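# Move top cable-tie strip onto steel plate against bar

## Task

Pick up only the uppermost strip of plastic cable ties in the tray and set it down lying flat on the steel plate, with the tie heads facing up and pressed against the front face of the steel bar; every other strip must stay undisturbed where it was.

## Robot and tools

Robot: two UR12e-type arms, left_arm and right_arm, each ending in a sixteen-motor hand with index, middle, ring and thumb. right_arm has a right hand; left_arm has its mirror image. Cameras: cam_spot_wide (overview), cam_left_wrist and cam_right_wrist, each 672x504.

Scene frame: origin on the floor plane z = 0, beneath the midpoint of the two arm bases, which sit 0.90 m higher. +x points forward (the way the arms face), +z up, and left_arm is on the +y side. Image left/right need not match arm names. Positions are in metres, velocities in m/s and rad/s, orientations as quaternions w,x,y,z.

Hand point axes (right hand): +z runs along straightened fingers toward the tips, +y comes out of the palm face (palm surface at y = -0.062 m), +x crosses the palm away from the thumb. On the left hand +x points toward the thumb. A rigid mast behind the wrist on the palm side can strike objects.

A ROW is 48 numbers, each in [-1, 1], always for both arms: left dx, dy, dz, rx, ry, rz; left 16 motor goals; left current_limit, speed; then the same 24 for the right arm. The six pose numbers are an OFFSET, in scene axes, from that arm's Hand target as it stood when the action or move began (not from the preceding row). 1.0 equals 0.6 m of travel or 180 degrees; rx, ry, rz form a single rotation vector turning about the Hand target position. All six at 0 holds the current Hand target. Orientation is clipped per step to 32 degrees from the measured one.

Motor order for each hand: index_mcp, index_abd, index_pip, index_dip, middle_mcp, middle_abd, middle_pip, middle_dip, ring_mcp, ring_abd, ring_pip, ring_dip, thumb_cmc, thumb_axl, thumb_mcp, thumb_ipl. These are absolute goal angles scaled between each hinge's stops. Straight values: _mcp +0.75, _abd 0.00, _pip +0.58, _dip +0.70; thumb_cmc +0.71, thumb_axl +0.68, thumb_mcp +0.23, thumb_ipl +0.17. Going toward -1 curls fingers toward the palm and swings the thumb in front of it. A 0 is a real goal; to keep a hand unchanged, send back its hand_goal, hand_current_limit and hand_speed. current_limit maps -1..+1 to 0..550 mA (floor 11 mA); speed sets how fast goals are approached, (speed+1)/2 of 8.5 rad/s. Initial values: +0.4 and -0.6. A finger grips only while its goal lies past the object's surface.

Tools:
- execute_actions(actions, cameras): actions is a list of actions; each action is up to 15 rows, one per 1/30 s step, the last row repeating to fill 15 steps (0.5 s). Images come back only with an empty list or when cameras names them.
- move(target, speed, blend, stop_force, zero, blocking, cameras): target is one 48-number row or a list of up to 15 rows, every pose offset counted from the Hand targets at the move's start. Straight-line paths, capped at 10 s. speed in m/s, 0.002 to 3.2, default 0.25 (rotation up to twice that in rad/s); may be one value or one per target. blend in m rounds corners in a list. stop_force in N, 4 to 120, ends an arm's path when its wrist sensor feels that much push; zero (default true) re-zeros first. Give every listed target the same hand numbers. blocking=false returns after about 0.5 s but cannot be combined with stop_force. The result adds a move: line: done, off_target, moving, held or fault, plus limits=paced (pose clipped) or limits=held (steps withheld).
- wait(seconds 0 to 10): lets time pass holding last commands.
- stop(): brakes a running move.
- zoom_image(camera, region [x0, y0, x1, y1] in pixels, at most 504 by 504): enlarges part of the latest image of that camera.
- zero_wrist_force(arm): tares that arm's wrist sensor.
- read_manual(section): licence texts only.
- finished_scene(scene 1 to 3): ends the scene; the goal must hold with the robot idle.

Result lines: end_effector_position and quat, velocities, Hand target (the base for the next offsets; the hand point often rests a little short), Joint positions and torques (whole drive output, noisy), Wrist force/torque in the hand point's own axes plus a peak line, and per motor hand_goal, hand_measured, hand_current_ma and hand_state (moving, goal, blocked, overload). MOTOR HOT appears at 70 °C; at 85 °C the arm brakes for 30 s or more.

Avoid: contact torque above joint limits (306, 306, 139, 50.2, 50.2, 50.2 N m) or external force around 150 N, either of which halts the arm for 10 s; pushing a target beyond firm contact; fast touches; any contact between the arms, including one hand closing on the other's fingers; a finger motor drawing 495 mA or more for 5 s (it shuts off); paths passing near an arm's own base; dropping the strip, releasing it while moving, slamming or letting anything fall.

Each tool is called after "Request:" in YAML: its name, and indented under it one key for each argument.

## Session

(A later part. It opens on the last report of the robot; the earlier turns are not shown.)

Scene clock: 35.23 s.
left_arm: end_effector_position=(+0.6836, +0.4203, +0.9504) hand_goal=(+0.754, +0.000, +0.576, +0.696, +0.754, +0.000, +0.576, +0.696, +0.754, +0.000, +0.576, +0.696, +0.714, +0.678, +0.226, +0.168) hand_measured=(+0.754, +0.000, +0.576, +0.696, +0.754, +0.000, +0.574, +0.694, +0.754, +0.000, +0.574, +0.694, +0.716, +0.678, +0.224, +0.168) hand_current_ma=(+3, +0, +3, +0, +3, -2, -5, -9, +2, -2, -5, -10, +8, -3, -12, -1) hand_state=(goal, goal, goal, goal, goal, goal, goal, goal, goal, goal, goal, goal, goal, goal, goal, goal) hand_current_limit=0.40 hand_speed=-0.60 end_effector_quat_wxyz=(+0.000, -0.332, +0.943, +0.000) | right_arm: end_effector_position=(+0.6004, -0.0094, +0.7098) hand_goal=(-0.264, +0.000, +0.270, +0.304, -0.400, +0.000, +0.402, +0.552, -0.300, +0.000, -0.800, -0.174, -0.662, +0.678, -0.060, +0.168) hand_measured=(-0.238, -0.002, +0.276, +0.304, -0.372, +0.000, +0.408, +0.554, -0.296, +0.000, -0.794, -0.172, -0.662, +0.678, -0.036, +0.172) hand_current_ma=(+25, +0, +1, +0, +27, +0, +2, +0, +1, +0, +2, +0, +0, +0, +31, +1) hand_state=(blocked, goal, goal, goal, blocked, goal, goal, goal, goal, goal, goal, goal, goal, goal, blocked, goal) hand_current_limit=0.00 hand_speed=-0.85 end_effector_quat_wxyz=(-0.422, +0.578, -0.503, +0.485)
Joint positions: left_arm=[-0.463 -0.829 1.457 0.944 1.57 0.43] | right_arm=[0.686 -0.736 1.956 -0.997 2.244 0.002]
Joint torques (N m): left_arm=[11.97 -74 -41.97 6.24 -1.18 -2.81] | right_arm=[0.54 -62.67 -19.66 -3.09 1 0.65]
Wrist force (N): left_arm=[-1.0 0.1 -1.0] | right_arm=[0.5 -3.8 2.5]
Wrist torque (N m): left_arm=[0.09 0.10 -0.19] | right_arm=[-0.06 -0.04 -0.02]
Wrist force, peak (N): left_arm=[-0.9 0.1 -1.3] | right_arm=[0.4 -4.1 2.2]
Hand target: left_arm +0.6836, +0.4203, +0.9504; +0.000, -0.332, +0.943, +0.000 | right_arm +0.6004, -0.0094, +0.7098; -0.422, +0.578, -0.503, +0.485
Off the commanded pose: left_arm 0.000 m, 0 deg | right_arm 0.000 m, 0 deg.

Request:
execute_actions:
  actions:
    - [[0,0,0,0,0,0,0.754,0,0.576,0.696,0.754,0,0.576,0.696,0.754,0,0.576,0.696,0.714,0.678,0.226,0.168,0.4,-0.6,0,0,0,0,0,0,-0.28,0,0.27,0.304,-0.415,0,0.4015,0.551,-0.30,0,-0.80,-0.174,-0.662,0.678,-0.10,0.168,0.2,-0.85]]
    - [[0,0,0,0,0,0,0.754,0,0.576,0.696,0.754,0,0.576,0.696,0.754,0,0.576,0.696,0.714,0.678,0.226,0.168,0.4,-0.6,0,0,0,0,0,0,-0.29,0,0.27,0.304,-0.43,0,0.4015,0.551,-0.30,0,-0.80,-0.174,-0.662,0.678,-0.14,0.168,0.4,-0.85]]
    - [[0,0,0,0,0,0,0.754,0,0.576,0.696,0.754,0,0.576,0.696,0.754,0,0.576,0.696,0.714,0.678,0.226,0.168,0.4,-0.6,0,0,0,0,0,0,-0.30,0,0.25,0.294,-0.44,0,0.38,0.54,-0.30,0,-0.80,-0.174,-0.662,0.678,-0.18,0.168,0.4,-0.85]]
  cameras: ["cam_left_wrist"]

Request:
zoom_image:
  camera: "cam_left_wrist"
  region: [200, 240, 290, 330]

Scene clock: 37.17 s.
left_arm: end_effector_position=(+0.6836, +0.4203, +0.9504) hand_goal=(+0.754, +0.000, +0.576, +0.696, +0.754, +0.000, +0.576, +0.696, +0.754, +0.000, +0.576, +0.696, +0.714, +0.678, +0.226, +0.168) hand_measured=(+0.754, +0.000, +0.576, +0.696, +0.754, +0.000, +0.574, +0.694, +0.754, +0.000, +0.574, +0.694, +0.716, +0.678, +0.224, +0.168) hand_current_ma=(+3, +0, +3, +0, +3, -2, -5, -9, +2, -2, -5, -10, +8, -3, -12, -1) hand_state=(goal, goal, goal, goal, goal, goal, goal, goal, goal, goal, goal, goal, goal, goal, goal, goal) hand_current_limit=0.40 hand_speed=-0.60 end_effector_quat_wxyz=(+0.000, -0.332, +0.943, +0.000) | right_arm: end_effector_position=(+0.6004, -0.0094, +0.7098) hand_goal=(-0.300, +0.000, +0.250, +0.294, -0.440, +0.000, +0.380, +0.540, -0.300, +0.000, -0.800, -0.174, -0.662, +0.678, -0.180, +0.168) hand_measured=(-0.242, -0.002, +0.282, +0.306, -0.380, +0.000, +0.416, +0.558, -0.296, +0.000, -0.794, -0.172, -0.662, +0.678, -0.060, +0.194) hand_current_ma=(+93, +0, +29, +6, +101, +0, +37, +12, +1, +0, +2, +0, +0, +0, +385, +37) hand_state=(blocked, goal, blocked, goal, blocked, goal, blocked, goal, goal, goal, goal, goal, goal, goal, blocked, blocked) hand_current_limit=0.40 hand_speed=-0.85 end_effector_quat_wxyz=(-0.422, +0.578, -0.503, +0.485)
Joint positions: left_arm=[-0.463 -0.829 1.457 0.944 1.57 0.43] | right_arm=[0.686 -0.736 1.956 -0.997 2.244 0.002]
Joint torques (N m): left_arm=[10.88 -73.02 -42.43 6.59 -1.18 -2.69] | right_arm=[-0.77 -61.64 -21.1 -3.02 0.81 0.96]
Wrist force (N): left_arm=[-0.8 -0.1 -1.3] | right_arm=[0.2 -4.3 1.5]
Wrist torque (N m): left_arm=[0.08 0.07 -0.17] | right_arm=[-0.12 0.01 -0.06]
Wrist force, peak (N): left_arm=[-1.0 0.4 -1.3] | right_arm=[0.9 -4.7 1.6]
Hand target: left_arm +0.6836, +0.4203, +0.9504; +0.000, -0.332, +0.943, +0.000 | right_arm +0.6004, -0.0094, +0.7098; -0.422, +0.578, -0.503, +0.485
Off the commanded pose: left_arm 0.000 m, 0 deg | right_arm 0.000 m, 0 deg.
Images, in order (width x height): cam_left_wrist 672x504.

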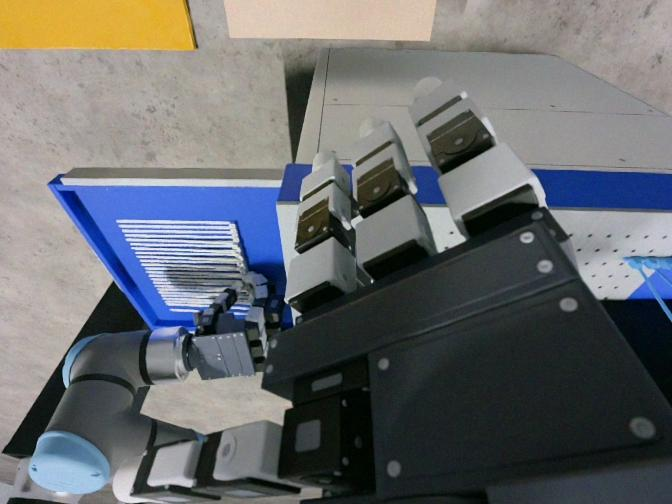

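Scaled by 5.600 from the camera's 672x504 image, which has a finer 960x720 frame.

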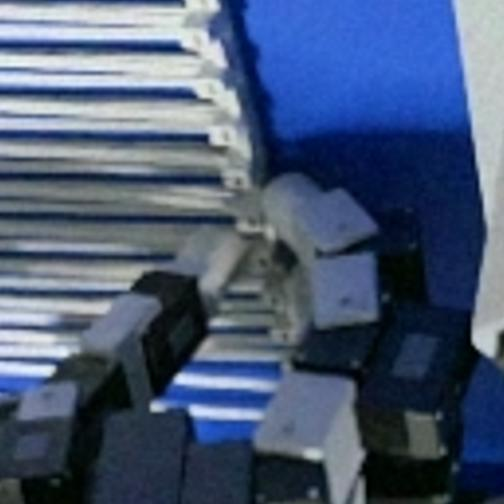

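Request:
move:
  target:
    - [0,0,0,0,0,0,0.754,0,0.576,0.696,0.754,0,0.576,0.696,0.754,0,0.576,0.696,0.714,0.678,0.226,0.168,0.4,-0.6,0,0,0.05,0,0,0,-0.30,0,0.25,0.294,-0.44,0,0.38,0.54,-0.30,0,-0.80,-0.174,-0.662,0.678,-0.18,0.168,0.4,-0.85]
  speed: 0.02
  cameras: ["cam_left_wrist"]

Request:
zoom_image:
  camera: "cam_left_wrist"
  region: [150, 200, 290, 330]

Scene clock: 39.10 s.
left_arm: end_effector_position=(+0.6836, +0.4203, +0.9504) hand_goal=(+0.754, +0.000, +0.576, +0.696, +0.754, +0.000, +0.576, +0.696, +0.754, +0.000, +0.576, +0.696, +0.714, +0.678, +0.226, +0.168) hand_measured=(+0.754, +0.000, +0.576, +0.696, +0.754, +0.000, +0.574, +0.694, +0.754, +0.000, +0.574, +0.694, +0.716, +0.678, +0.224, +0.168) hand_current_ma=(+3, +0, +3, +0, +3, -2, -5, -9, +2, -2, -5, -10, +8, -3, -12, -1) hand_state=(goal, goal, goal, goal, goal, goal, goal, goal, goal, goal, goal, goal, goal, goal, goal, goal) hand_current_limit=0.40 hand_speed=-0.60 end_effector_quat_wxyz=(+0.000, -0.332, +0.943, +0.000) | right_arm: end_effector_position=(+0.6004, -0.0094, +0.7400) hand_goal=(-0.300, +0.000, +0.250, +0.294, -0.440, +0.000, +0.380, +0.540, -0.300, +0.000, -0.800, -0.174, -0.662, +0.678, -0.180, +0.168) hand_measured=(-0.242, -0.002, +0.282, +0.306, -0.380, +0.000, +0.416, +0.558, -0.296, +0.000, -0.794, -0.172, -0.662, +0.678, -0.062, +0.196) hand_current_ma=(+93, +0, +29, +6, +101, +0, +37, +12, +1, +0, +2, +0, +0, +0, +385, +38) hand_state=(blocked, goal, blocked, goal, blocked, goal, blocked, goal, goal, goal, goal, goal, goal, goal, blocked, blocked) hand_current_limit=0.40 hand_speed=-0.85 end_effector_quat_wxyz=(-0.422, +0.578, -0.503, +0.485)
Joint positions: left_arm=[-0.463 -0.829 1.457 0.944 1.57 0.43] | right_arm=[0.686 -0.786 1.966 -0.957 2.244 0.002]
Joint torques (N m): left_arm=[9.46 -71.58 -42.27 6.52 -1.16 -2.62] | right_arm=[1.86 -59.43 -15.74 -2.43 0.95 -0.82]
Wrist force (N): left_arm=[-0.7 0.0 -1.2] | right_arm=[0.3 -2.7 2.3]
Wrist torque (N m): left_arm=[0.09 0.06 -0.16] | right_arm=[-0.03 -0.02 -0.05]
Wrist force, peak (N): left_arm=[-0.9 0.3 -1.4] | right_arm=[0.7 -4.3 1.5]
Hand target: left_arm +0.6836, +0.4203, +0.9504; +0.000, -0.332, +0.943, +0.000 | right_arm +0.6004, -0.0094, +0.7398; -0.422, +0.578, -0.503, +0.485
Off the commanded pose: left_arm 0.000 m, 0 deg | right_arm 0.000 m, 0 deg.
move: done
Images, in order (width x height): cam_left_wrist 672x504.

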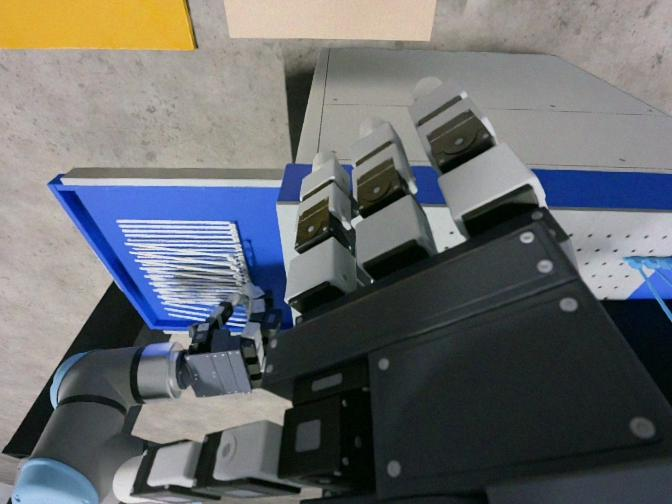

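Scaled by 3.600 from the camera's 672x504 image, which has a finer 960x720 frame.

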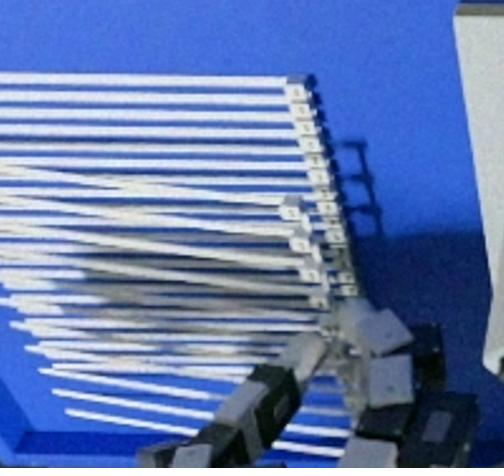

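Request:
move:
  target:
    - [0,0,0,0,0,0,0.754,0,0.576,0.696,0.754,0,0.576,0.696,0.754,0,0.576,0.696,0.714,0.678,0.226,0.168,0.4,-0.6,0,0,0.2767,0,0,0,-0.30,0,0.25,0.294,-0.44,0,0.38,0.54,-0.30,0,-0.80,-0.174,-0.662,0.678,-0.18,0.168,0.4,-0.85]
    - [0,0,0,0,0,0,0.754,0,0.576,0.696,0.754,0,0.576,0.696,0.754,0,0.576,0.696,0.714,0.678,0.226,0.168,0.4,-0.6,0.5157,0.0523,0.2767,0,0,-0.0056,-0.30,0,0.25,0.294,-0.44,0,0.38,0.54,-0.30,0,-0.80,-0.174,-0.662,0.678,-0.18,0.168,0.4,-0.85]
    - [0,0,0,0,0,0,0.754,0,0.576,0.696,0.754,0,0.576,0.696,0.754,0,0.576,0.696,0.714,0.678,0.226,0.168,0.4,-0.6,0.5157,0.0523,0.1817,0,0,-0.0056,-0.30,0,0.25,0.294,-0.44,0,0.38,0.54,-0.30,0,-0.80,-0.174,-0.662,0.678,-0.18,0.168,0.4,-0.85]
  speed: [0.05,0.1,0.04]
  blend: [0.03,0.01,0]
  cameras: ["cam_left_wrist","cam_spot_wide"]

Request:
zoom_image:
  camera: "cam_left_wrist"
  region: [100, 180, 460, 420]

Scene clock: 48.03 s.
left_arm: end_effector_position=(+0.6836, +0.4203, +0.9504) hand_goal=(+0.754, +0.000, +0.576, +0.696, +0.754, +0.000, +0.576, +0.696, +0.754, +0.000, +0.576, +0.696, +0.714, +0.678, +0.226, +0.168) hand_measured=(+0.754, +0.000, +0.576, +0.696, +0.754, +0.000, +0.574, +0.694, +0.754, +0.000, +0.574, +0.694, +0.716, +0.678, +0.224, +0.168) hand_current_ma=(+3, +0, +3, +0, +3, -2, -5, -9, +2, -2, -5, -10, +8, -3, -12, -1) hand_state=(goal, goal, goal, goal, goal, goal, goal, goal, goal, goal, goal, goal, goal, goal, goal, goal) hand_current_limit=0.40 hand_speed=-0.60 end_effector_quat_wxyz=(+0.000, -0.332, +0.943, +0.000) | right_arm: end_effector_position=(+0.9099, +0.0220, +0.8486) hand_goal=(-0.300, +0.000, +0.250, +0.294, -0.440, +0.000, +0.380, +0.540, -0.300, +0.000, -0.800, -0.174, -0.662, +0.678, -0.180, +0.168) hand_measured=(-0.242, -0.002, +0.282, +0.306, -0.380, +0.000, +0.416, +0.558, -0.296, +0.000, -0.794, -0.172, -0.662, +0.678, -0.062, +0.196) hand_current_ma=(+93, +0, +29, +6, +101, +0, +37, +12, +1, +0, +2, +0, +0, +0, +385, +38) hand_state=(blocked, goal, blocked, goal, blocked, goal, blocked, goal, goal, goal, goal, goal, goal, goal, blocked, blocked) hand_current_limit=0.40 hand_speed=-0.85 end_effector_quat_wxyz=(-0.418, +0.573, -0.508, +0.489)
Joint positions: left_arm=[-0.463 -0.829 1.457 0.944 1.57 0.43] | right_arm=[0.494 -0.703 1.436 -0.534 2.074 -0.042]
Joint torques (N m): left_arm=[10.88 -72.91 -42.49 6.15 -1.05 -2.56] | right_arm=[16.71 -111.01 -31.74 1.23 1.66 1.34]
Wrist force (N): left_arm=[-0.3 0.1 -1.4] | right_arm=[0.6 -2.5 2.2]
Wrist torque (N m): left_arm=[0.13 0.01 -0.13] | right_arm=[0.02 -0.02 0.14]
Wrist force, peak (N): left_arm=[-0.7 0.1 -1.8] | right_arm=[0.1 -2.9 2.9]
Hand target: left_arm +0.6836, +0.4203, +0.9504; +0.000, -0.332, +0.943, +0.000 | right_arm +0.9099, +0.0220, +0.8488; -0.418, +0.573, -0.508, +0.489
Off the commanded pose: left_arm 0.000 m, 0 deg | right_arm 0.000 m, 0 deg.
move: done
Images, in order (width x height): cam_spot_wide 672x504, cam_left_wrist 672x504.

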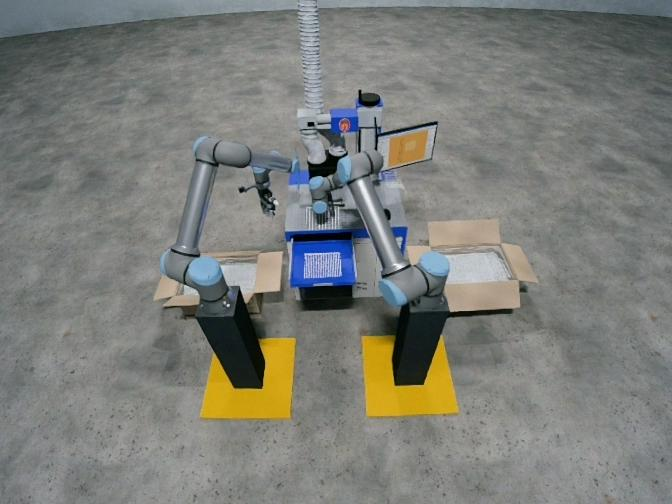

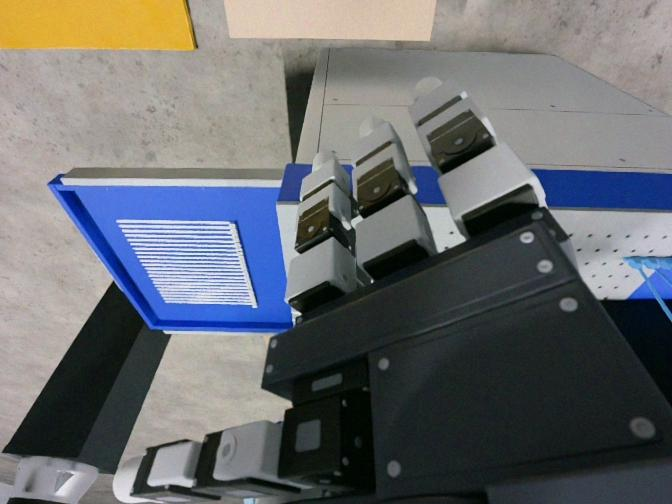

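Scaled by 1.400 from the camera's 672x504 image, which has a finer 960x720 frame.

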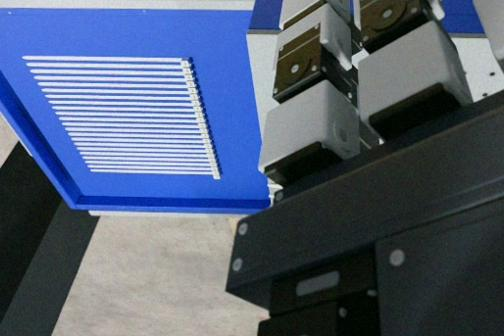

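Request:
move:
  target:
    - [0,0,0,0,0,0,0.754,0,0.576,0.696,0.754,0,0.576,0.696,0.754,0,0.576,0.696,0.714,0.678,0.226,0.168,0.4,-0.6,0,0,-0.032,0,0,0,-0.30,0,0.25,0.294,-0.44,0,0.38,0.54,-0.30,0,-0.80,-0.174,-0.662,0.678,-0.18,0.168,0.4,-0.85]
  speed: 0.01
  stop_force: 4
  cameras: ["cam_left_wrist","cam_right_wrist"]

Scene clock: 50.93 s.
left_arm: end_effector_position=(+0.6836, +0.4203, +0.9504) hand_goal=(+0.754, +0.000, +0.576, +0.696, +0.754, +0.000, +0.576, +0.696, +0.754, +0.000, +0.576, +0.696, +0.714, +0.678, +0.226, +0.168) hand_measured=(+0.754, +0.000, +0.576, +0.696, +0.754, +0.000, +0.574, +0.694, +0.754, +0.000, +0.574, +0.694, +0.716, +0.678, +0.224, +0.168) hand_current_ma=(+3, +0, +3, +0, +3, -2, -5, -9, +2, -2, -5, -10, +8, -3, -12, -1) hand_state=(goal, goal, goal, goal, goal, goal, goal, goal, goal, goal, goal, goal, goal, goal, goal, goal) hand_current_limit=0.40 hand_speed=-0.60 end_effector_quat_wxyz=(+0.000, -0.332, +0.943, +0.000) | right_arm: end_effector_position=(+0.9099, +0.0220, +0.8327) hand_goal=(-0.300, +0.000, +0.250, +0.294, -0.440, +0.000, +0.380, +0.540, -0.300, +0.000, -0.800, -0.174, -0.662, +0.678, -0.180, +0.168) hand_measured=(-0.246, +0.000, +0.282, +0.306, -0.380, +0.000, +0.416, +0.558, -0.296, +0.000, -0.794, -0.172, -0.662, +0.678, -0.062, +0.198) hand_current_ma=(+80, +0, +29, +6, +101, +0, +37, +12, +1, +0, +2, +0, +0, +0, +385, +44) hand_state=(blocked, goal, blocked, goal, blocked, goal, blocked, goal, goal, goal, goal, goal, goal, goal, blocked, blocked) hand_current_limit=0.40 hand_speed=-0.85 end_effector_quat_wxyz=(-0.418, +0.573, -0.508, +0.489)
Joint positions: left_arm=[-0.463 -0.829 1.457 0.944 1.57 0.43] | right_arm=[0.494 -0.686 1.436 -0.552 2.074 -0.042]
Joint torques (N m): left_arm=[10.54 -73.17 -42.6 6.29 -1.15 -2.62] | right_arm=[17.89 -110.48 -28.74 1.3 1.32 0.57]
Wrist force (N): left_arm=[-0.6 0.0 -0.8] | right_arm=[0.6 -5.0 0.5]
Wrist torque (N m): left_arm=[0.06 0.06 -0.16] | right_arm=[-0.05 -0.03 0.08]
Wrist force, peak (N): left_arm=[-1.0 -0.1 -1.4] | right_arm=[1.4 -10.9 0.0]
Hand target: left_arm +0.6836, +0.4203, +0.9504; +0.000, -0.332, +0.943, +0.000 | right_arm +0.9099, +0.0220, +0.8327; -0.418, +0.573, -0.508, +0.489 (not the last commanded pose)
Off the commanded pose: left_arm 0.000 m, 0 deg | right_arm 0.003 m, 0 deg.
move: contact (right_arm)
Images, in order (width x height): cam_left_wrist 672x504, cam_right_wrist 672x504.

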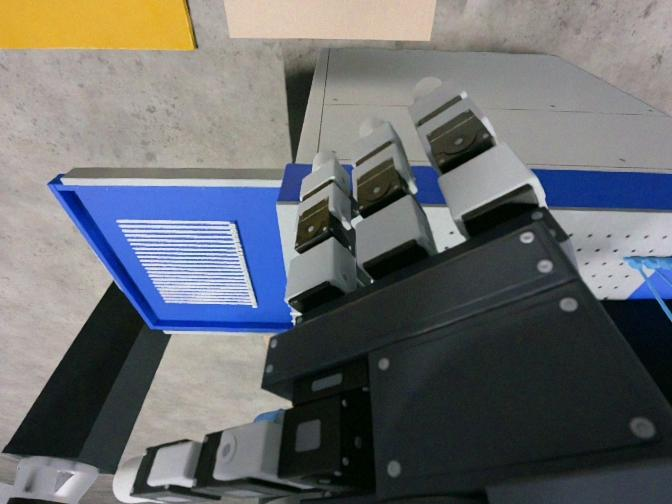

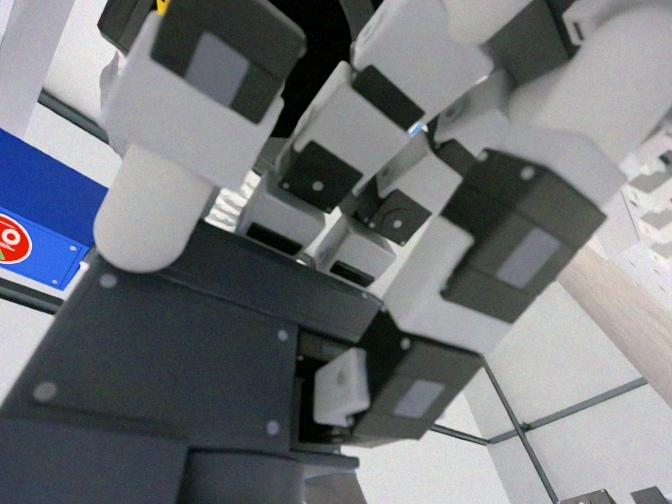

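Request:
execute_actions:
  actions:
    - [[0,0,0,0,0,0,0.754,0,0.576,0.696,0.754,0,0.576,0.696,0.754,0,0.576,0.696,0.714,0.678,0.226,0.168,0.4,-0.6,0,0,0.0022,0,0,0,-0.236,0,0.27,0.304,-0.382,0,0.4015,0.551,-0.30,0,-0.80,-0.174,-0.662,0.678,-0.05,0.168,0.2,-0.85]]
    - [[0,0,0,0,0,0,0.754,0,0.576,0.696,0.754,0,0.576,0.696,0.754,0,0.576,0.696,0.714,0.678,0.226,0.168,0.4,-0.6,0,0,0,0,0,0,-0.165,0,0.27,0.304,-0.31,0,0.4015,0.551,-0.30,0,-0.80,-0.174,-0.662,0.678,0.05,0.168,0.2,-0.85]]
    - [[0,0,0,0,0,0,0.754,0,0.576,0.696,0.754,0,0.576,0.696,0.754,0,0.576,0.696,0.714,0.678,0.226,0.168,0.4,-0.6,0,0,0,0,0,0,-0.165,0,0.27,0.304,-0.31,0,0.4015,0.551,-0.30,0,-0.80,-0.174,-0.662,0.678,0.05,0.168,0.2,-0.85]]

Request:
move:
  target:
    - [0,0,0,0,0,0,0.754,0,0.576,0.696,0.754,0,0.576,0.696,0.754,0,0.576,0.696,0.714,0.678,0.226,0.168,0.4,-0.6,0,0,0.08,0,0,0,-0.165,0,0.27,0.304,-0.31,0,0.4015,0.551,-0.30,0,-0.80,-0.174,-0.662,0.678,0.05,0.168,0.2,-0.85]
    - [0,0,0,0,0,0,0.754,0,0.576,0.696,0.754,0,0.576,0.696,0.754,0,0.576,0.696,0.714,0.678,0.226,0.168,0.4,-0.6,0,0,0.2,0,0,0,-0.165,0,0.27,0.304,-0.31,0,0.4015,0.551,-0.30,0,-0.80,-0.174,-0.662,0.678,0.05,0.168,0.2,-0.85]
    - [0,0,0,0,0,0,0.754,0,0.576,0.696,0.754,0,0.576,0.696,0.754,0,0.576,0.696,0.714,0.678,0.226,0.168,0.4,-0.6,-0.3532,0.0072,0.2,0.0409,0.193,-0.0147,-0.165,0,0.27,0.304,-0.31,0,0.4015,0.551,-0.30,0,-0.80,-0.174,-0.662,0.678,0.05,0.168,0.2,-0.85]
  speed: [0.03,0.12,0.2]
  blend: [0.02,0.03,0]
  cameras: ["cam_right_wrist","cam_left_wrist"]

Scene clock: 53.33 s.
left_arm: end_effector_position=(+0.6836, +0.4203, +0.9504) hand_goal=(+0.754, +0.000, +0.576, +0.696, +0.754, +0.000, +0.576, +0.696, +0.754, +0.000, +0.576, +0.696, +0.714, +0.678, +0.226, +0.168) hand_measured=(+0.754, +0.000, +0.576, +0.696, +0.754, +0.000, +0.574, +0.694, +0.754, +0.000, +0.574, +0.694, +0.716, +0.678, +0.224, +0.168) hand_current_ma=(+3, +0, +3, +0, +3, -2, -5, -9, +2, -2, -5, -10, +8, -3, -12, -1) hand_state=(goal, goal, goal, goal, goal, goal, goal, goal, goal, goal, goal, goal, goal, goal, goal, goal) hand_current_limit=0.40 hand_speed=-0.60 end_effector_quat_wxyz=(+0.000, -0.332, +0.943, +0.000) | right_arm: end_effector_position=(+0.9099, +0.0220, +0.8340) hand_goal=(-0.164, +0.000, +0.270, +0.304, -0.310, +0.000, +0.402, +0.552, -0.300, +0.000, -0.800, -0.174, -0.662, +0.678, +0.050, +0.168) hand_measured=(-0.220, +0.000, +0.258, +0.302, -0.318, +0.000, +0.402, +0.554, -0.296, +0.000, -0.794, -0.172, -0.662, +0.678, +0.048, +0.170) hand_current_ma=(-88, +0, -5, +0, -3, +0, +0, +0, +1, +0, +2, +0, +0, +0, +0, +1) hand_state=(blocked, goal, goal, goal, goal, goal, goal, goal, goal, goal, goal, goal, goal, goal, goal, goal) hand_current_limit=0.20 hand_speed=-0.85 end_effector_quat_wxyz=(-0.418, +0.573, -0.508, +0.489)
Joint positions: left_arm=[-0.463 -0.829 1.457 0.944 1.57 0.43] | right_arm=[0.494 -0.687 1.436 -0.55 2.074 -0.042]
Joint torques (N m): left_arm=[10.68 -72.8 -41.44 6.26 -1.09 -2.54] | right_arm=[15.36 -79.05 -30.74 -3.53 1.48 1.01]
Wrist force (N): left_arm=[-0.7 0.1 -1.2] | right_arm=[0.8 -3.8 0.8]
Wrist torque (N m): left_arm=[0.10 0.06 -0.16] | right_arm=[-0.06 -0.07 0.13]
Wrist force, peak (N): left_arm=[-0.7 -0.2 -1.6] | right_arm=[0.8 -5.2 1.1]
Hand target: left_arm +0.6836, +0.4203, +0.9504; +0.000, -0.332, +0.943, +0.000 | right_arm +0.9099, +0.0220, +0.8340; -0.418, +0.573, -0.508, +0.489
Off the commanded pose: left_arm 0.000 m, 0 deg | right_arm 0.000 m, 0 deg.

Scene clock: 57.50 s.
left_arm: end_effector_position=(+0.6836, +0.4203, +0.9504) hand_goal=(+0.754, +0.000, +0.576, +0.696, +0.754, +0.000, +0.576, +0.696, +0.754, +0.000, +0.576, +0.696, +0.714, +0.678, +0.226, +0.168) hand_measured=(+0.754, +0.000, +0.576, +0.696, +0.754, +0.000, +0.574, +0.694, +0.754, +0.000, +0.574, +0.694, +0.716, +0.678, +0.224, +0.168) hand_current_ma=(+3, +0, +3, +0, +3, -2, -5, -9, +2, -2, -5, -10, +8, -3, -12, -1) hand_state=(goal, goal, goal, goal, goal, goal, goal, goal, goal, goal, goal, goal, goal, goal, goal, goal) hand_current_limit=0.40 hand_speed=-0.60 end_effector_quat_wxyz=(+0.000, -0.332, +0.943, +0.000) | right_arm: end_effector_position=(+0.6979, +0.0264, +0.9541) hand_goal=(-0.164, +0.000, +0.270, +0.304, -0.310, +0.000, +0.402, +0.552, -0.300, +0.000, -0.800, -0.174, -0.662, +0.678, +0.050, +0.168) hand_measured=(-0.164, +0.000, +0.268, +0.302, -0.308, +0.000, +0.402, +0.554, -0.296, +0.000, -0.794, -0.172, -0.662, +0.678, +0.048, +0.170) hand_current_ma=(+0, +0, +0, +0, +0, +0, +0, +0, +1, +0, +2, +0, +0, +0, +0, +0) hand_state=(goal, goal, goal, goal, goal, goal, goal, goal, goal, goal, goal, goal, goal, goal, goal, goal) hand_current_limit=0.20 hand_speed=-0.85 end_effector_quat_wxyz=(-0.272, +0.654, -0.652, +0.272)
Joint positions: left_arm=[-0.463 -0.829 1.457 0.944 1.57 0.43] | right_arm=[0.541 -0.893 1.429 0.323 1.944 0.398]
Joint torques (N m): left_arm=[8.87 -74.18 -42.15 6.51 -0.93 -2.48] | right_arm=[-7.28 -72.32 -41.95 2.34 2.94 -3.03]
Wrist force (N): left_arm=[-0.4 -0.1 -1.1] | right_arm=[0.0 -1.8 0.8]
Wrist torque (N m): left_arm=[0.07 0.02 -0.13] | right_arm=[0.13 -0.03 0.07]
Wrist force, peak (N): left_arm=[-0.9 0.1 -1.5] | right_arm=[-0.1 -3.2 2.6]
Hand target: left_arm +0.6836, +0.4203, +0.9504; +0.000, -0.332, +0.943, +0.000 | right_arm +0.6979, +0.0263, +0.9540; -0.271, +0.654, -0.652, +0.272
Off the commanded pose: left_arm 0.000 m, 0 deg | right_arm 0.000 m, 0 deg.
move: done
Images, in order (width x height): cam_left_wrist 672x504, cam_right_wrist 672x504.

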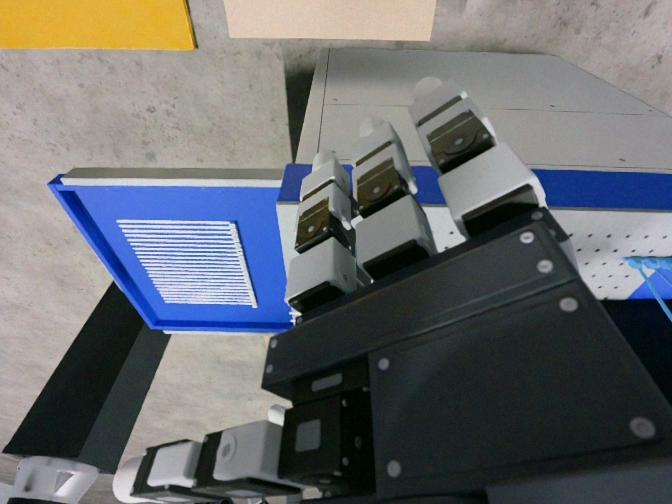

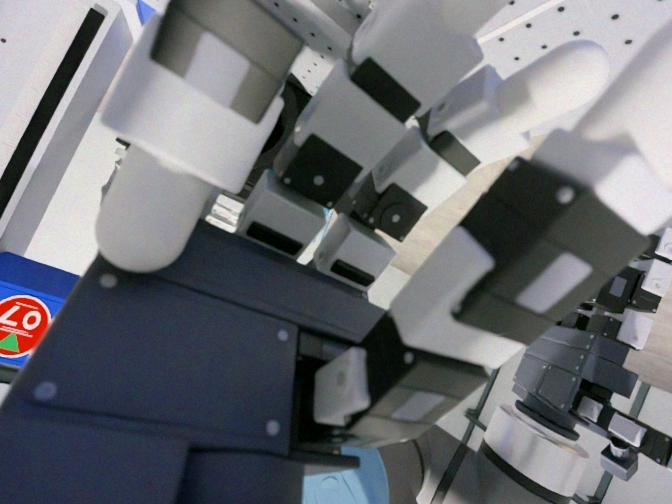

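Request:
move:
  target:
    - [0,0,0,0,0,0,0.754,0,0.576,0.696,0.754,0,0.576,0.696,0.754,0,0.576,0.696,0.714,0.678,0.226,0.168,0.4,-0.6,-0.01,0.02,0.0,0,0,0,0.754,0,0.576,0.696,0.754,0,0.576,0.696,0.754,0,0.576,0.696,0.714,0.678,0.226,0.168,0.4,-0.6]
  speed: 0.15
  cameras: ["cam_right_wrist"]

Request:
zoom_image:
  camera: "cam_right_wrist"
  region: [240, 0, 600, 170]

Scene clock: 58.93 s.
left_arm: end_effector_position=(+0.6836, +0.4203, +0.9504) hand_goal=(+0.754, +0.000, +0.576, +0.696, +0.754, +0.000, +0.576, +0.696, +0.754, +0.000, +0.576, +0.696, +0.714, +0.678, +0.226, +0.168) hand_measured=(+0.754, +0.000, +0.576, +0.696, +0.754, +0.000, +0.574, +0.694, +0.754, +0.000, +0.574, +0.694, +0.716, +0.678, +0.224, +0.168) hand_current_ma=(+3, +0, +3, +0, +3, -2, -5, -9, +2, -2, -5, -10, +8, -3, -12, -1) hand_state=(goal, goal, goal, goal, goal, goal, goal, goal, goal, goal, goal, goal, goal, goal, goal, goal) hand_current_limit=0.40 hand_speed=-0.60 end_effector_quat_wxyz=(+0.000, -0.332, +0.943, +0.000) | right_arm: end_effector_position=(+0.6919, +0.0383, +0.9539) hand_goal=(+0.754, +0.000, +0.576, +0.696, +0.754, +0.000, +0.576, +0.696, +0.754, +0.000, +0.576, +0.696, +0.714, +0.678, +0.226, +0.168) hand_measured=(+0.736, +0.000, +0.572, +0.694, +0.738, +0.000, +0.574, +0.694, +0.738, +0.000, +0.570, +0.694, +0.700, +0.678, +0.218, +0.170) hand_current_ma=(-14, +0, -1, -1, -10, +0, +0, +0, -11, +0, -2, -1, -8, +0, -5, +0) hand_state=(goal, goal, goal, goal, goal, goal, goal, goal, goal, goal, goal, goal, goal, goal, goal, goal) hand_current_limit=0.40 hand_speed=-0.60 end_effector_quat_wxyz=(-0.271, +0.654, -0.652, +0.272)
Joint positions: left_arm=[-0.463 -0.829 1.457 0.944 1.57 0.43] | right_arm=[0.558 -0.886 1.417 0.333 1.955 0.412]
Joint torques (N m): left_arm=[11.19 -73.49 -42.02 6.43 -1.09 -2.22] | right_arm=[-17.22 -103.51 -27.43 -1.12 -1.35 -1.68]
Wrist force (N): left_arm=[-0.6 0.0 -1.3] | right_arm=[0.1 -1.9 1.1]
Wrist torque (N m): left_arm=[0.10 0.05 -0.16] | right_arm=[-0.14 0.00 -0.15]
Wrist force, peak (N): left_arm=[-0.9 0.4 -1.3] | right_arm=[0.0 -2.5 0.8]
Hand target: left_arm +0.6836, +0.4203, +0.9504; +0.000, -0.332, +0.943, +0.000 | right_arm +0.6919, +0.0383, +0.9540; -0.271, +0.654, -0.652, +0.272
Off the commanded pose: left_arm 0.000 m, 0 deg | right_arm 0.000 m, 0 deg.
move: done
Images, in order (width x height): cam_right_wrist 672x504.

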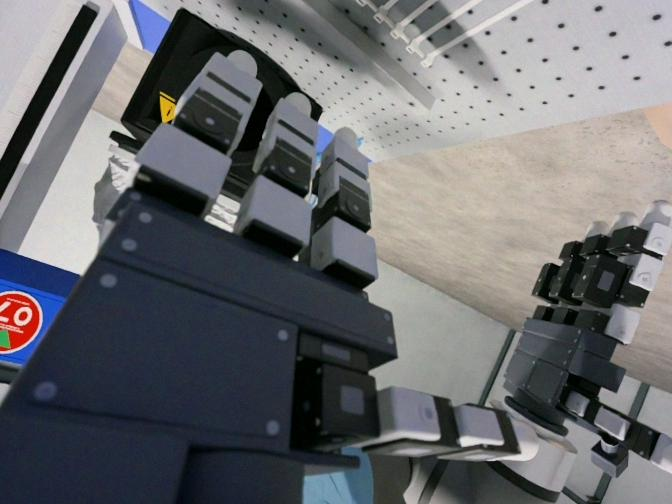

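Scaled by 1.400 from the camera's 672x504 image, which has a finer 960x720 frame.

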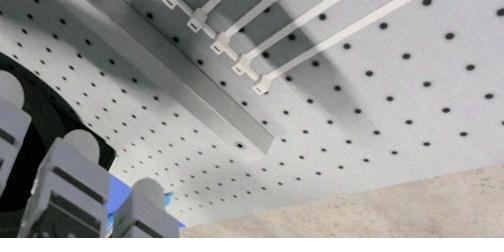

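Request:
zoom_image:
  camera: "cam_right_wrist"
  region: [290, 0, 450, 120]

Scaled by 3.150 from the camera's 672x504 image, which has a finer 960x720 frame.

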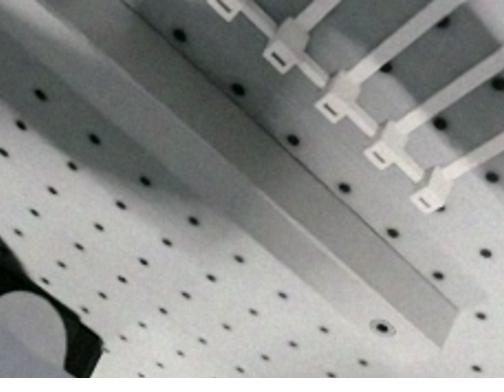

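Request:
move:
  target:
    - [0,0,0,0,0,0,0.754,0,0.576,0.696,0.754,0,0.576,0.696,0.754,0,0.576,0.696,0.714,0.678,0.226,0.168,0.4,-0.6,0.0052,-0.0338,-0.19,0,0,0.01,0.754,0,0.576,0.696,0.754,0,0.576,0.696,0.754,0,0.576,0.696,0.714,0.678,0.226,0.168,0.4,-0.6]
    - [0,0,0,0,0,0,0.754,0,0.576,0.696,0.754,0,0.576,0.696,0.754,0,0.576,0.696,0.714,0.678,0.226,0.168,0.4,-0.6,0.0052,-0.0338,-0.2267,0,0,0.01,0.754,0,0.576,0.696,0.754,0,0.576,0.696,0.754,0,0.576,0.696,0.714,0.678,0.226,0.168,0.4,-0.6]
  speed: [0.12,0.03]
  blend: [0.005,0]
  cameras: ["cam_right_wrist"]

Request:
zoom_image:
  camera: "cam_right_wrist"
  region: [60, 0, 460, 240]

Scene clock: 63.87 s.
left_arm: end_effector_position=(+0.6836, +0.4203, +0.9504) hand_goal=(+0.754, +0.000, +0.576, +0.696, +0.754, +0.000, +0.576, +0.696, +0.754, +0.000, +0.576, +0.696, +0.714, +0.678, +0.226, +0.168) hand_measured=(+0.754, +0.000, +0.576, +0.696, +0.754, +0.000, +0.574, +0.694, +0.754, +0.000, +0.574, +0.694, +0.716, +0.678, +0.224, +0.168) hand_current_ma=(+3, +0, +3, +0, +3, -2, -5, -9, +2, -2, -5, -10, +8, -3, -12, -1) hand_state=(goal, goal, goal, goal, goal, goal, goal, goal, goal, goal, goal, goal, goal, goal, goal, goal) hand_current_limit=0.40 hand_speed=-0.60 end_effector_quat_wxyz=(+0.000, -0.332, +0.943, +0.000) | right_arm: end_effector_position=(+0.6951, +0.0180, +0.8178) hand_goal=(+0.754, +0.000, +0.576, +0.696, +0.754, +0.000, +0.576, +0.696, +0.754, +0.000, +0.576, +0.696, +0.714, +0.678, +0.226, +0.168) hand_measured=(+0.742, +0.000, +0.572, +0.694, +0.742, +0.000, +0.574, +0.694, +0.742, +0.000, +0.572, +0.694, +0.700, +0.678, +0.218, +0.170) hand_current_ma=(-6, +0, -1, +0, -7, +0, +0, +0, -6, +0, -1, +0, -7, +0, -4, +0) hand_state=(goal, goal, goal, goal, goal, goal, goal, goal, goal, goal, goal, goal, goal, goal, goal, goal) hand_current_limit=0.40 hand_speed=-0.60 end_effector_quat_wxyz=(-0.276, +0.664, -0.642, +0.267)
Joint positions: left_arm=[-0.463 -0.829 1.457 0.944 1.57 0.43] | right_arm=[0.529 -0.777 1.502 0.122 1.916 0.363]
Joint torques (N m): left_arm=[9.74 -72.6 -41.99 6.24 -1.1 -2.28] | right_arm=[17.07 -105.55 -26.57 3.74 2.75 4.4]
Wrist force (N): left_arm=[-0.4 0.3 -0.7] | right_arm=[0.2 -2.2 -1.4]
Wrist torque (N m): left_arm=[0.08 0.03 -0.14] | right_arm=[0.08 0.06 0.01]
Wrist force, peak (N): left_arm=[-0.8 0.1 -1.5] | right_arm=[0.1 -3.0 -2.8]
Hand target: left_arm +0.6836, +0.4203, +0.9504; +0.000, -0.332, +0.943, +0.000 | right_arm +0.6951, +0.0180, +0.8180; -0.276, +0.664, -0.642, +0.267
Off the commanded pose: left_arm 0.000 m, 0 deg | right_arm 0.000 m, 0 deg.
move: done
Images, in order (width x height): cam_right_wrist 672x504.

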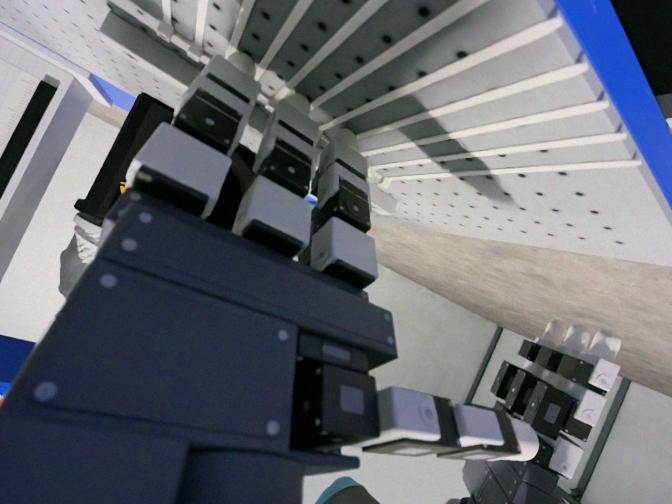

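Scaled by 1.260 from the camera's 672x504 image, which has a finer 960x720 frame.

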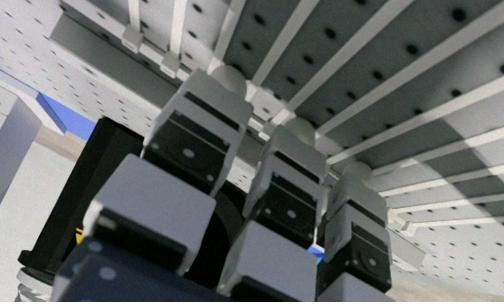

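Request:
execute_actions:
  actions: []
  cameras: ["cam_right_wrist"]

Scene clock: 64.73 s.
left_arm: end_effector_position=(+0.6836, +0.4203, +0.9504) hand_goal=(+0.754, +0.000, +0.576, +0.696, +0.754, +0.000, +0.576, +0.696, +0.754, +0.000, +0.576, +0.696, +0.714, +0.678, +0.226, +0.168) hand_measured=(+0.754, +0.000, +0.576, +0.696, +0.754, +0.000, +0.574, +0.694, +0.754, +0.000, +0.574, +0.694, +0.716, +0.678, +0.224, +0.168) hand_current_ma=(+3, +0, +3, +0, +3, -2, -5, -9, +2, -2, -5, -10, +8, -3, -12, -1) hand_state=(goal, goal, goal, goal, goal, goal, goal, goal, goal, goal, goal, goal, goal, goal, goal, goal) hand_current_limit=0.40 hand_speed=-0.60 end_effector_quat_wxyz=(+0.000, -0.332, +0.943, +0.000) | right_arm: end_effector_position=(+0.6951, +0.0180, +0.8180) hand_goal=(+0.754, +0.000, +0.576, +0.696, +0.754, +0.000, +0.576, +0.696, +0.754, +0.000, +0.576, +0.696, +0.714, +0.678, +0.226, +0.168) hand_measured=(+0.742, +0.000, +0.572, +0.694, +0.742, +0.000, +0.574, +0.694, +0.742, +0.000, +0.572, +0.694, +0.700, +0.678, +0.218, +0.170) hand_current_ma=(-6, +0, -1, +0, -7, +0, +0, +0, -6, +0, -1, +0, -7, +0, -4, +0) hand_state=(goal, goal, goal, goal, goal, goal, goal, goal, goal, goal, goal, goal, goal, goal, goal, goal) hand_current_limit=0.40 hand_speed=-0.60 end_effector_quat_wxyz=(-0.276, +0.664, -0.642, +0.267)
Joint positions: left_arm=[-0.463 -0.829 1.457 0.944 1.57 0.43] | right_arm=[0.529 -0.777 1.502 0.122 1.916 0.363]
Joint velocities: within noise
Joint torques (N m): left_arm=[11.22 -72.19 -42.14 6.3 -1.09 -2.26] | right_arm=[20.23 -108.26 -35.03 3.85 2.89 3.99]
Motor temperatures (°C): left_arm=[32 31 28 33 43 31] | right_arm=[40 33 25 44 41 42]
Wrist force (N): left_arm=[-0.9 0.2 -1.0] | right_arm=[0.2 -2.4 0.6]
Wrist torque (N m): left_arm=[0.10 0.08 -0.18] | right_arm=[-0.17 -0.01 0.01]
Wrist force, peak (N): left_arm=[-0.9 0.2 -1.4] | right_arm=[0.5 -2.6 -1.8]
Hand target: left_arm +0.6836, +0.4203, +0.9504; +0.000, -0.332, +0.943, +0.000 | right_arm +0.6951, +0.0180, +0.8180; -0.276, +0.664, -0.642, +0.267
Off the commanded pose: left_arm 0.000 m, 0 deg | right_arm 0.000 m, 0 deg.
Images, in order (width x height): cam_right_wrist 672x504.

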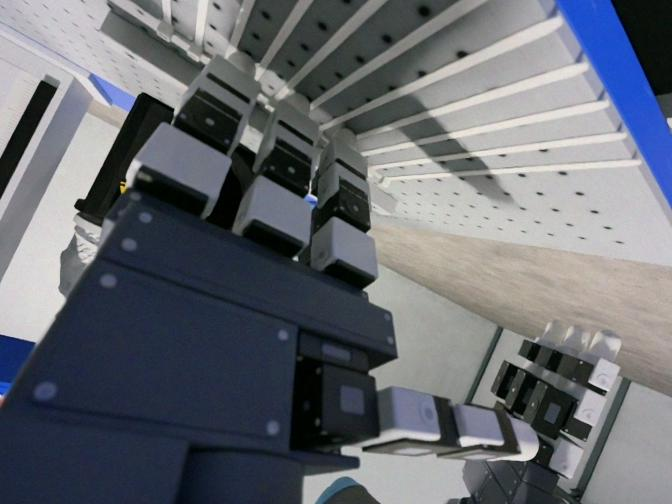

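Request:
move:
  target:
    - [0,0,0,0,0,0,0.754,0,0.576,0.696,0.754,0,0.576,0.696,0.754,0,0.576,0.696,0.714,0.678,0.226,0.168,0.4,-0.6,0.0583,0,0,0,0,0,0.754,0,0.576,0.696,0.754,0,0.576,0.696,0.754,0,0.576,0.696,0.714,0.678,0.226,0.168,0.4,-0.6]
    - [0,0,0,0,0,0,0.754,0,0.576,0.696,0.754,0,0.576,0.696,0.754,0,0.576,0.696,0.714,0.678,0.226,0.168,0.4,-0.6,0.133,0,0,0,0,0,0.754,0,0.576,0.696,0.754,0,0.576,0.696,0.754,0,0.576,0.696,0.714,0.678,0.226,0.168,0.4,-0.6]
  speed: [0.03, 0.01]
  stop_force: 4
  cameras: ["cam_right_wrist"]

Request:
zoom_image:
  camera: "cam_right_wrist"
  region: [100, 80, 350, 260]

Scene clock: 69.77 s.
left_arm: end_effector_position=(+0.6836, +0.4203, +0.9504) hand_goal=(+0.754, +0.000, +0.576, +0.696, +0.754, +0.000, +0.576, +0.696, +0.754, +0.000, +0.576, +0.696, +0.714, +0.678, +0.226, +0.168) hand_measured=(+0.754, +0.000, +0.576, +0.696, +0.754, +0.000, +0.574, +0.694, +0.754, +0.000, +0.574, +0.694, +0.716, +0.678, +0.224, +0.168) hand_current_ma=(+3, +0, +3, +0, +3, -2, -5, -9, +2, -2, -5, -10, +8, -3, -12, -1) hand_state=(goal, goal, goal, goal, goal, goal, goal, goal, goal, goal, goal, goal, goal, goal, goal, goal) hand_current_limit=0.40 hand_speed=-0.60 end_effector_quat_wxyz=(+0.000, -0.332, +0.943, +0.000) | right_arm: end_effector_position=(+0.7541, +0.0180, +0.8180) hand_goal=(+0.754, +0.000, +0.576, +0.696, +0.754, +0.000, +0.576, +0.696, +0.754, +0.000, +0.576, +0.696, +0.714, +0.678, +0.226, +0.168) hand_measured=(+0.742, +0.000, +0.572, +0.694, +0.742, +0.000, +0.572, +0.694, +0.742, +0.002, +0.572, +0.694, +0.700, +0.678, +0.218, +0.170) hand_current_ma=(-7, +0, -1, +0, -6, +0, -1, +0, -7, +0, -1, +0, -7, +0, -4, +0) hand_state=(goal, goal, goal, goal, goal, goal, goal, goal, goal, goal, goal, goal, goal, goal, goal, goal) hand_current_limit=0.40 hand_speed=-0.60 end_effector_quat_wxyz=(-0.276, +0.664, -0.642, +0.267)
Joint positions: left_arm=[-0.463 -0.829 1.457 0.944 1.57 0.43] | right_arm=[0.493 -0.722 1.388 0.171 1.892 0.335]
Joint torques (N m): left_arm=[9.97 -72.51 -41.27 6.31 -1.07 -2.3] | right_arm=[14.27 -108.67 -25.41 -1.69 1.67 2.78]
Wrist force (N): left_arm=[-0.7 -0.2 -1.4] | right_arm=[-0.3 -1.6 -3.3]
Wrist torque (N m): left_arm=[0.08 0.06 -0.16] | right_arm=[0.19 -0.04 0.03]
Wrist force, peak (N): left_arm=[-1.0 0.2 -1.4] | right_arm=[0.2 -1.7 -8.2]
Hand target: left_arm +0.6836, +0.4203, +0.9504; +0.000, -0.332, +0.943, +0.000 | right_arm +0.7541, +0.0180, +0.8180; -0.276, +0.664, -0.642, +0.267 (not the last commanded pose)
Off the commanded pose: left_arm 0.000 m, 0 deg | right_arm 0.021 m, 0 deg.
move: contact (right_arm); path passed 1 of 2 targets
Images, in order (width x height): cam_right_wrist 672x504.

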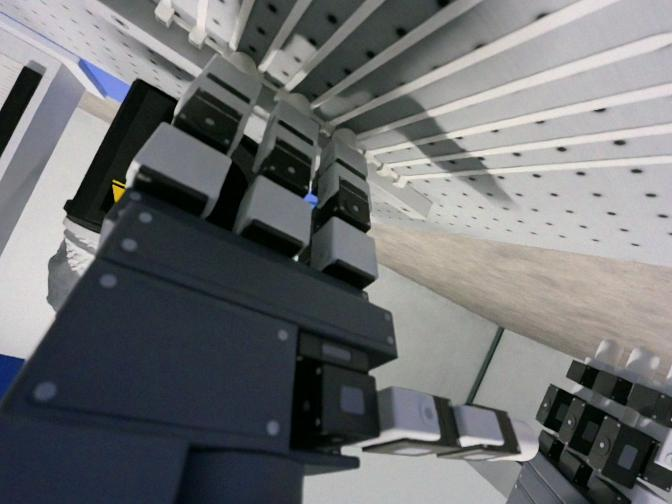

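Scaled by 2.016 from the camera's 672x504 image, which has a finer 960x720 frame.

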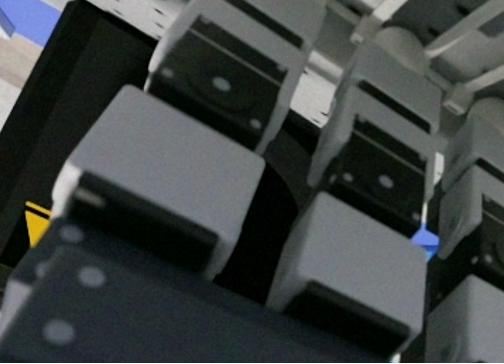

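Request:
move:
  target:
    - [0,0,0,0,0,0,0.754,0,0.576,0.696,0.754,0,0.576,0.696,0.754,0,0.576,0.696,0.714,0.678,0.226,0.168,0.4,-0.6,-0.0133,0,0.0017,0,0,0,0.754,0,0.576,0.696,0.754,0,0.576,0.696,0.754,0,0.576,0.696,0.714,0.678,0.226,0.168,0.4,-0.6]
    - [0,0,0,0,0,0,0.754,0,0.576,0.696,0.754,0,0.576,0.696,0.754,0,0.576,0.696,0.714,0.678,0.226,0.168,0.4,-0.6,-0.0267,0,0.0833,0,0,0,0.754,0,0.576,0.696,0.754,0,0.576,0.696,0.754,0,0.576,0.696,0.714,0.678,0.226,0.168,0.4,-0.6]
    - [0,0,0,0,0,0,0.754,0,0.576,0.696,0.754,0,0.576,0.696,0.754,0,0.576,0.696,0.714,0.678,0.226,0.168,0.4,-0.6,-0.15,-0.35,0.3333,0,0,0,0.754,0,0.576,0.696,0.754,0,0.576,0.696,0.754,0,0.576,0.696,0.714,0.678,0.226,0.168,0.4,-0.6]
  speed: [0.015, 0.06, 0.25]
  blend: [0.002, 0.01, 0]
  cameras: ["cam_right_wrist", "cam_left_wrist"]

Request:
zoom_image:
  camera: "cam_right_wrist"
  region: [380, 10, 560, 160]

Scene clock: 72.87 s.
left_arm: end_effector_position=(+0.6836, +0.4203, +0.9504) hand_goal=(+0.754, +0.000, +0.576, +0.696, +0.754, +0.000, +0.576, +0.696, +0.754, +0.000, +0.576, +0.696, +0.714, +0.678, +0.226, +0.168) hand_measured=(+0.754, +0.000, +0.576, +0.696, +0.754, +0.000, +0.574, +0.694, +0.754, +0.000, +0.574, +0.694, +0.716, +0.678, +0.224, +0.168) hand_current_ma=(+3, +0, +3, +0, +3, -2, -5, -9, +2, -2, -5, -10, +8, -3, -12, -1) hand_state=(goal, goal, goal, goal, goal, goal, goal, goal, goal, goal, goal, goal, goal, goal, goal, goal) hand_current_limit=0.40 hand_speed=-0.60 end_effector_quat_wxyz=(+0.000, -0.332, +0.943, +0.000) | right_arm: end_effector_position=(+0.6642, -0.1920, +1.0179) hand_goal=(+0.754, +0.000, +0.576, +0.696, +0.754, +0.000, +0.576, +0.696, +0.754, +0.000, +0.576, +0.696, +0.714, +0.678, +0.226, +0.168) hand_measured=(+0.742, +0.000, +0.572, +0.694, +0.742, +0.000, +0.572, +0.694, +0.742, +0.002, +0.572, +0.694, +0.700, +0.678, +0.218, +0.170) hand_current_ma=(-7, +0, -1, +0, -6, +0, -1, +0, -7, +0, -1, +0, -7, +0, -4, +0) hand_state=(goal, goal, goal, goal, goal, goal, goal, goal, goal, goal, goal, goal, goal, goal, goal, goal) hand_current_limit=0.40 hand_speed=-0.60 end_effector_quat_wxyz=(-0.276, +0.664, -0.642, +0.267)
Joint positions: left_arm=[-0.463 -0.829 1.457 0.944 1.57 0.43] | right_arm=[0.268 -1.192 1.774 0.215 1.737 0.166]
Joint torques (N m): left_arm=[11.23 -72.9 -41.85 6.6 -0.9 -2.18] | right_arm=[7.96 -71.99 -35.15 -1.46 2.61 4.29]
Wrist force (N): left_arm=[-1.0 0.3 -1.0] | right_arm=[0.2 -1.7 0.8]
Wrist torque (N m): left_arm=[0.12 0.11 -0.20] | right_arm=[-0.11 -0.04 -0.12]
Wrist force, peak (N): left_arm=[-0.9 0.3 -1.5] | right_arm=[-0.5 -1.6 -3.7]
Hand target: left_arm +0.6836, +0.4203, +0.9504; +0.000, -0.332, +0.943, +0.000 | right_arm +0.6641, -0.1920, +1.0180; -0.276, +0.664, -0.642, +0.267
Off the commanded pose: left_arm 0.000 m, 0 deg | right_arm 0.000 m, 0 deg.
move: done
Images, in order (width x height): cam_left_wrist 672x504, cam_right_wrist 672x504.

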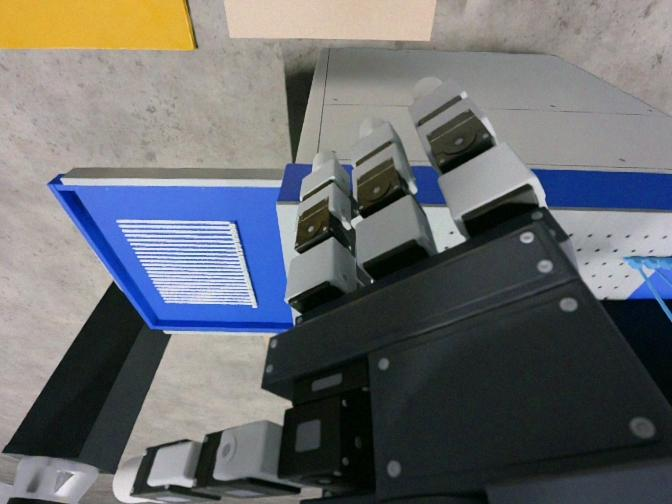

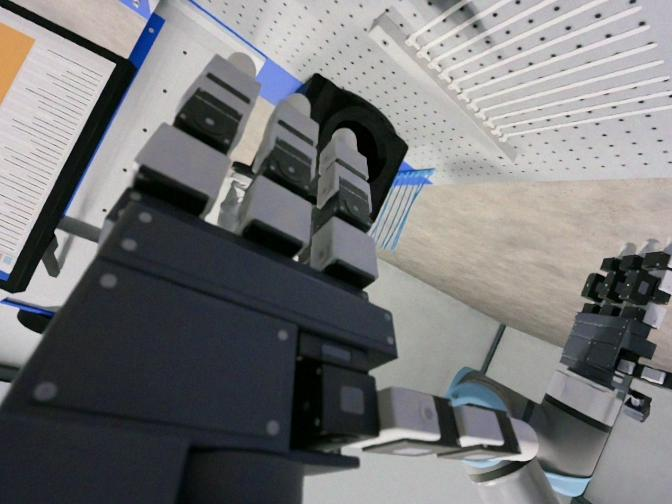

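Scaled by 2.800 from the camera's 672x504 image, which has a finer 960x720 frame.

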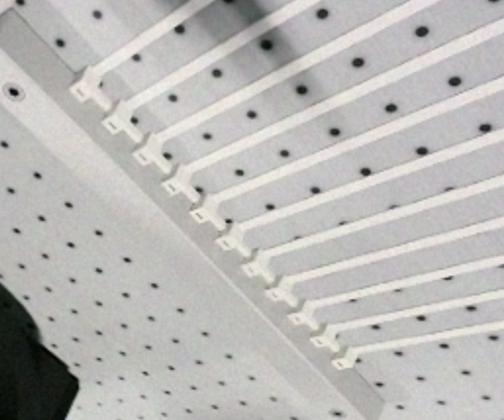

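Request:
zoom_image:
  camera: "cam_right_wrist"
  region: [395, 20, 465, 90]

Request:
zoom_image:
  camera: "cam_right_wrist"
  region: [460, 85, 530, 165]

Scaled by 7.200 from the camera's 672x504 image, which has a finer 960x720 frame.

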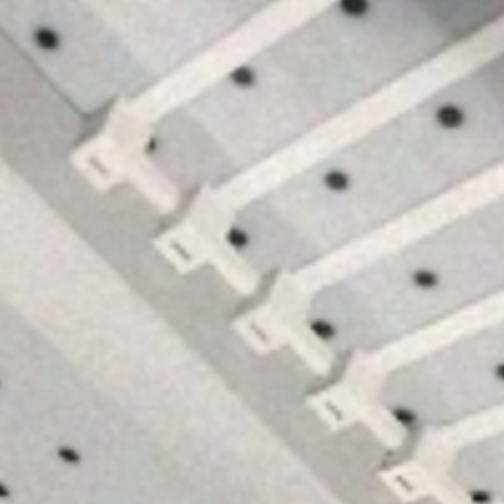

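Scaled by 6.300 from the camera's 672x504 image, which has a finer 960x720 frame.

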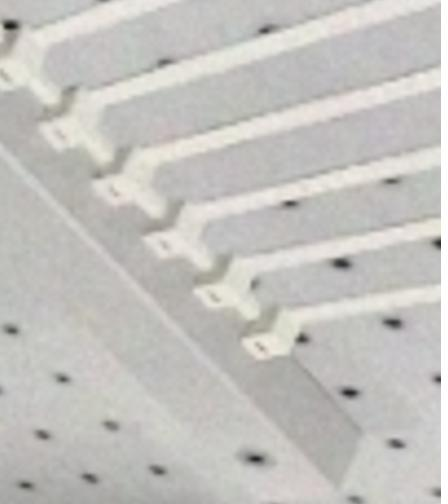

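Request:
finished_scene:
  scene: 2

The scene is finished: the task was done.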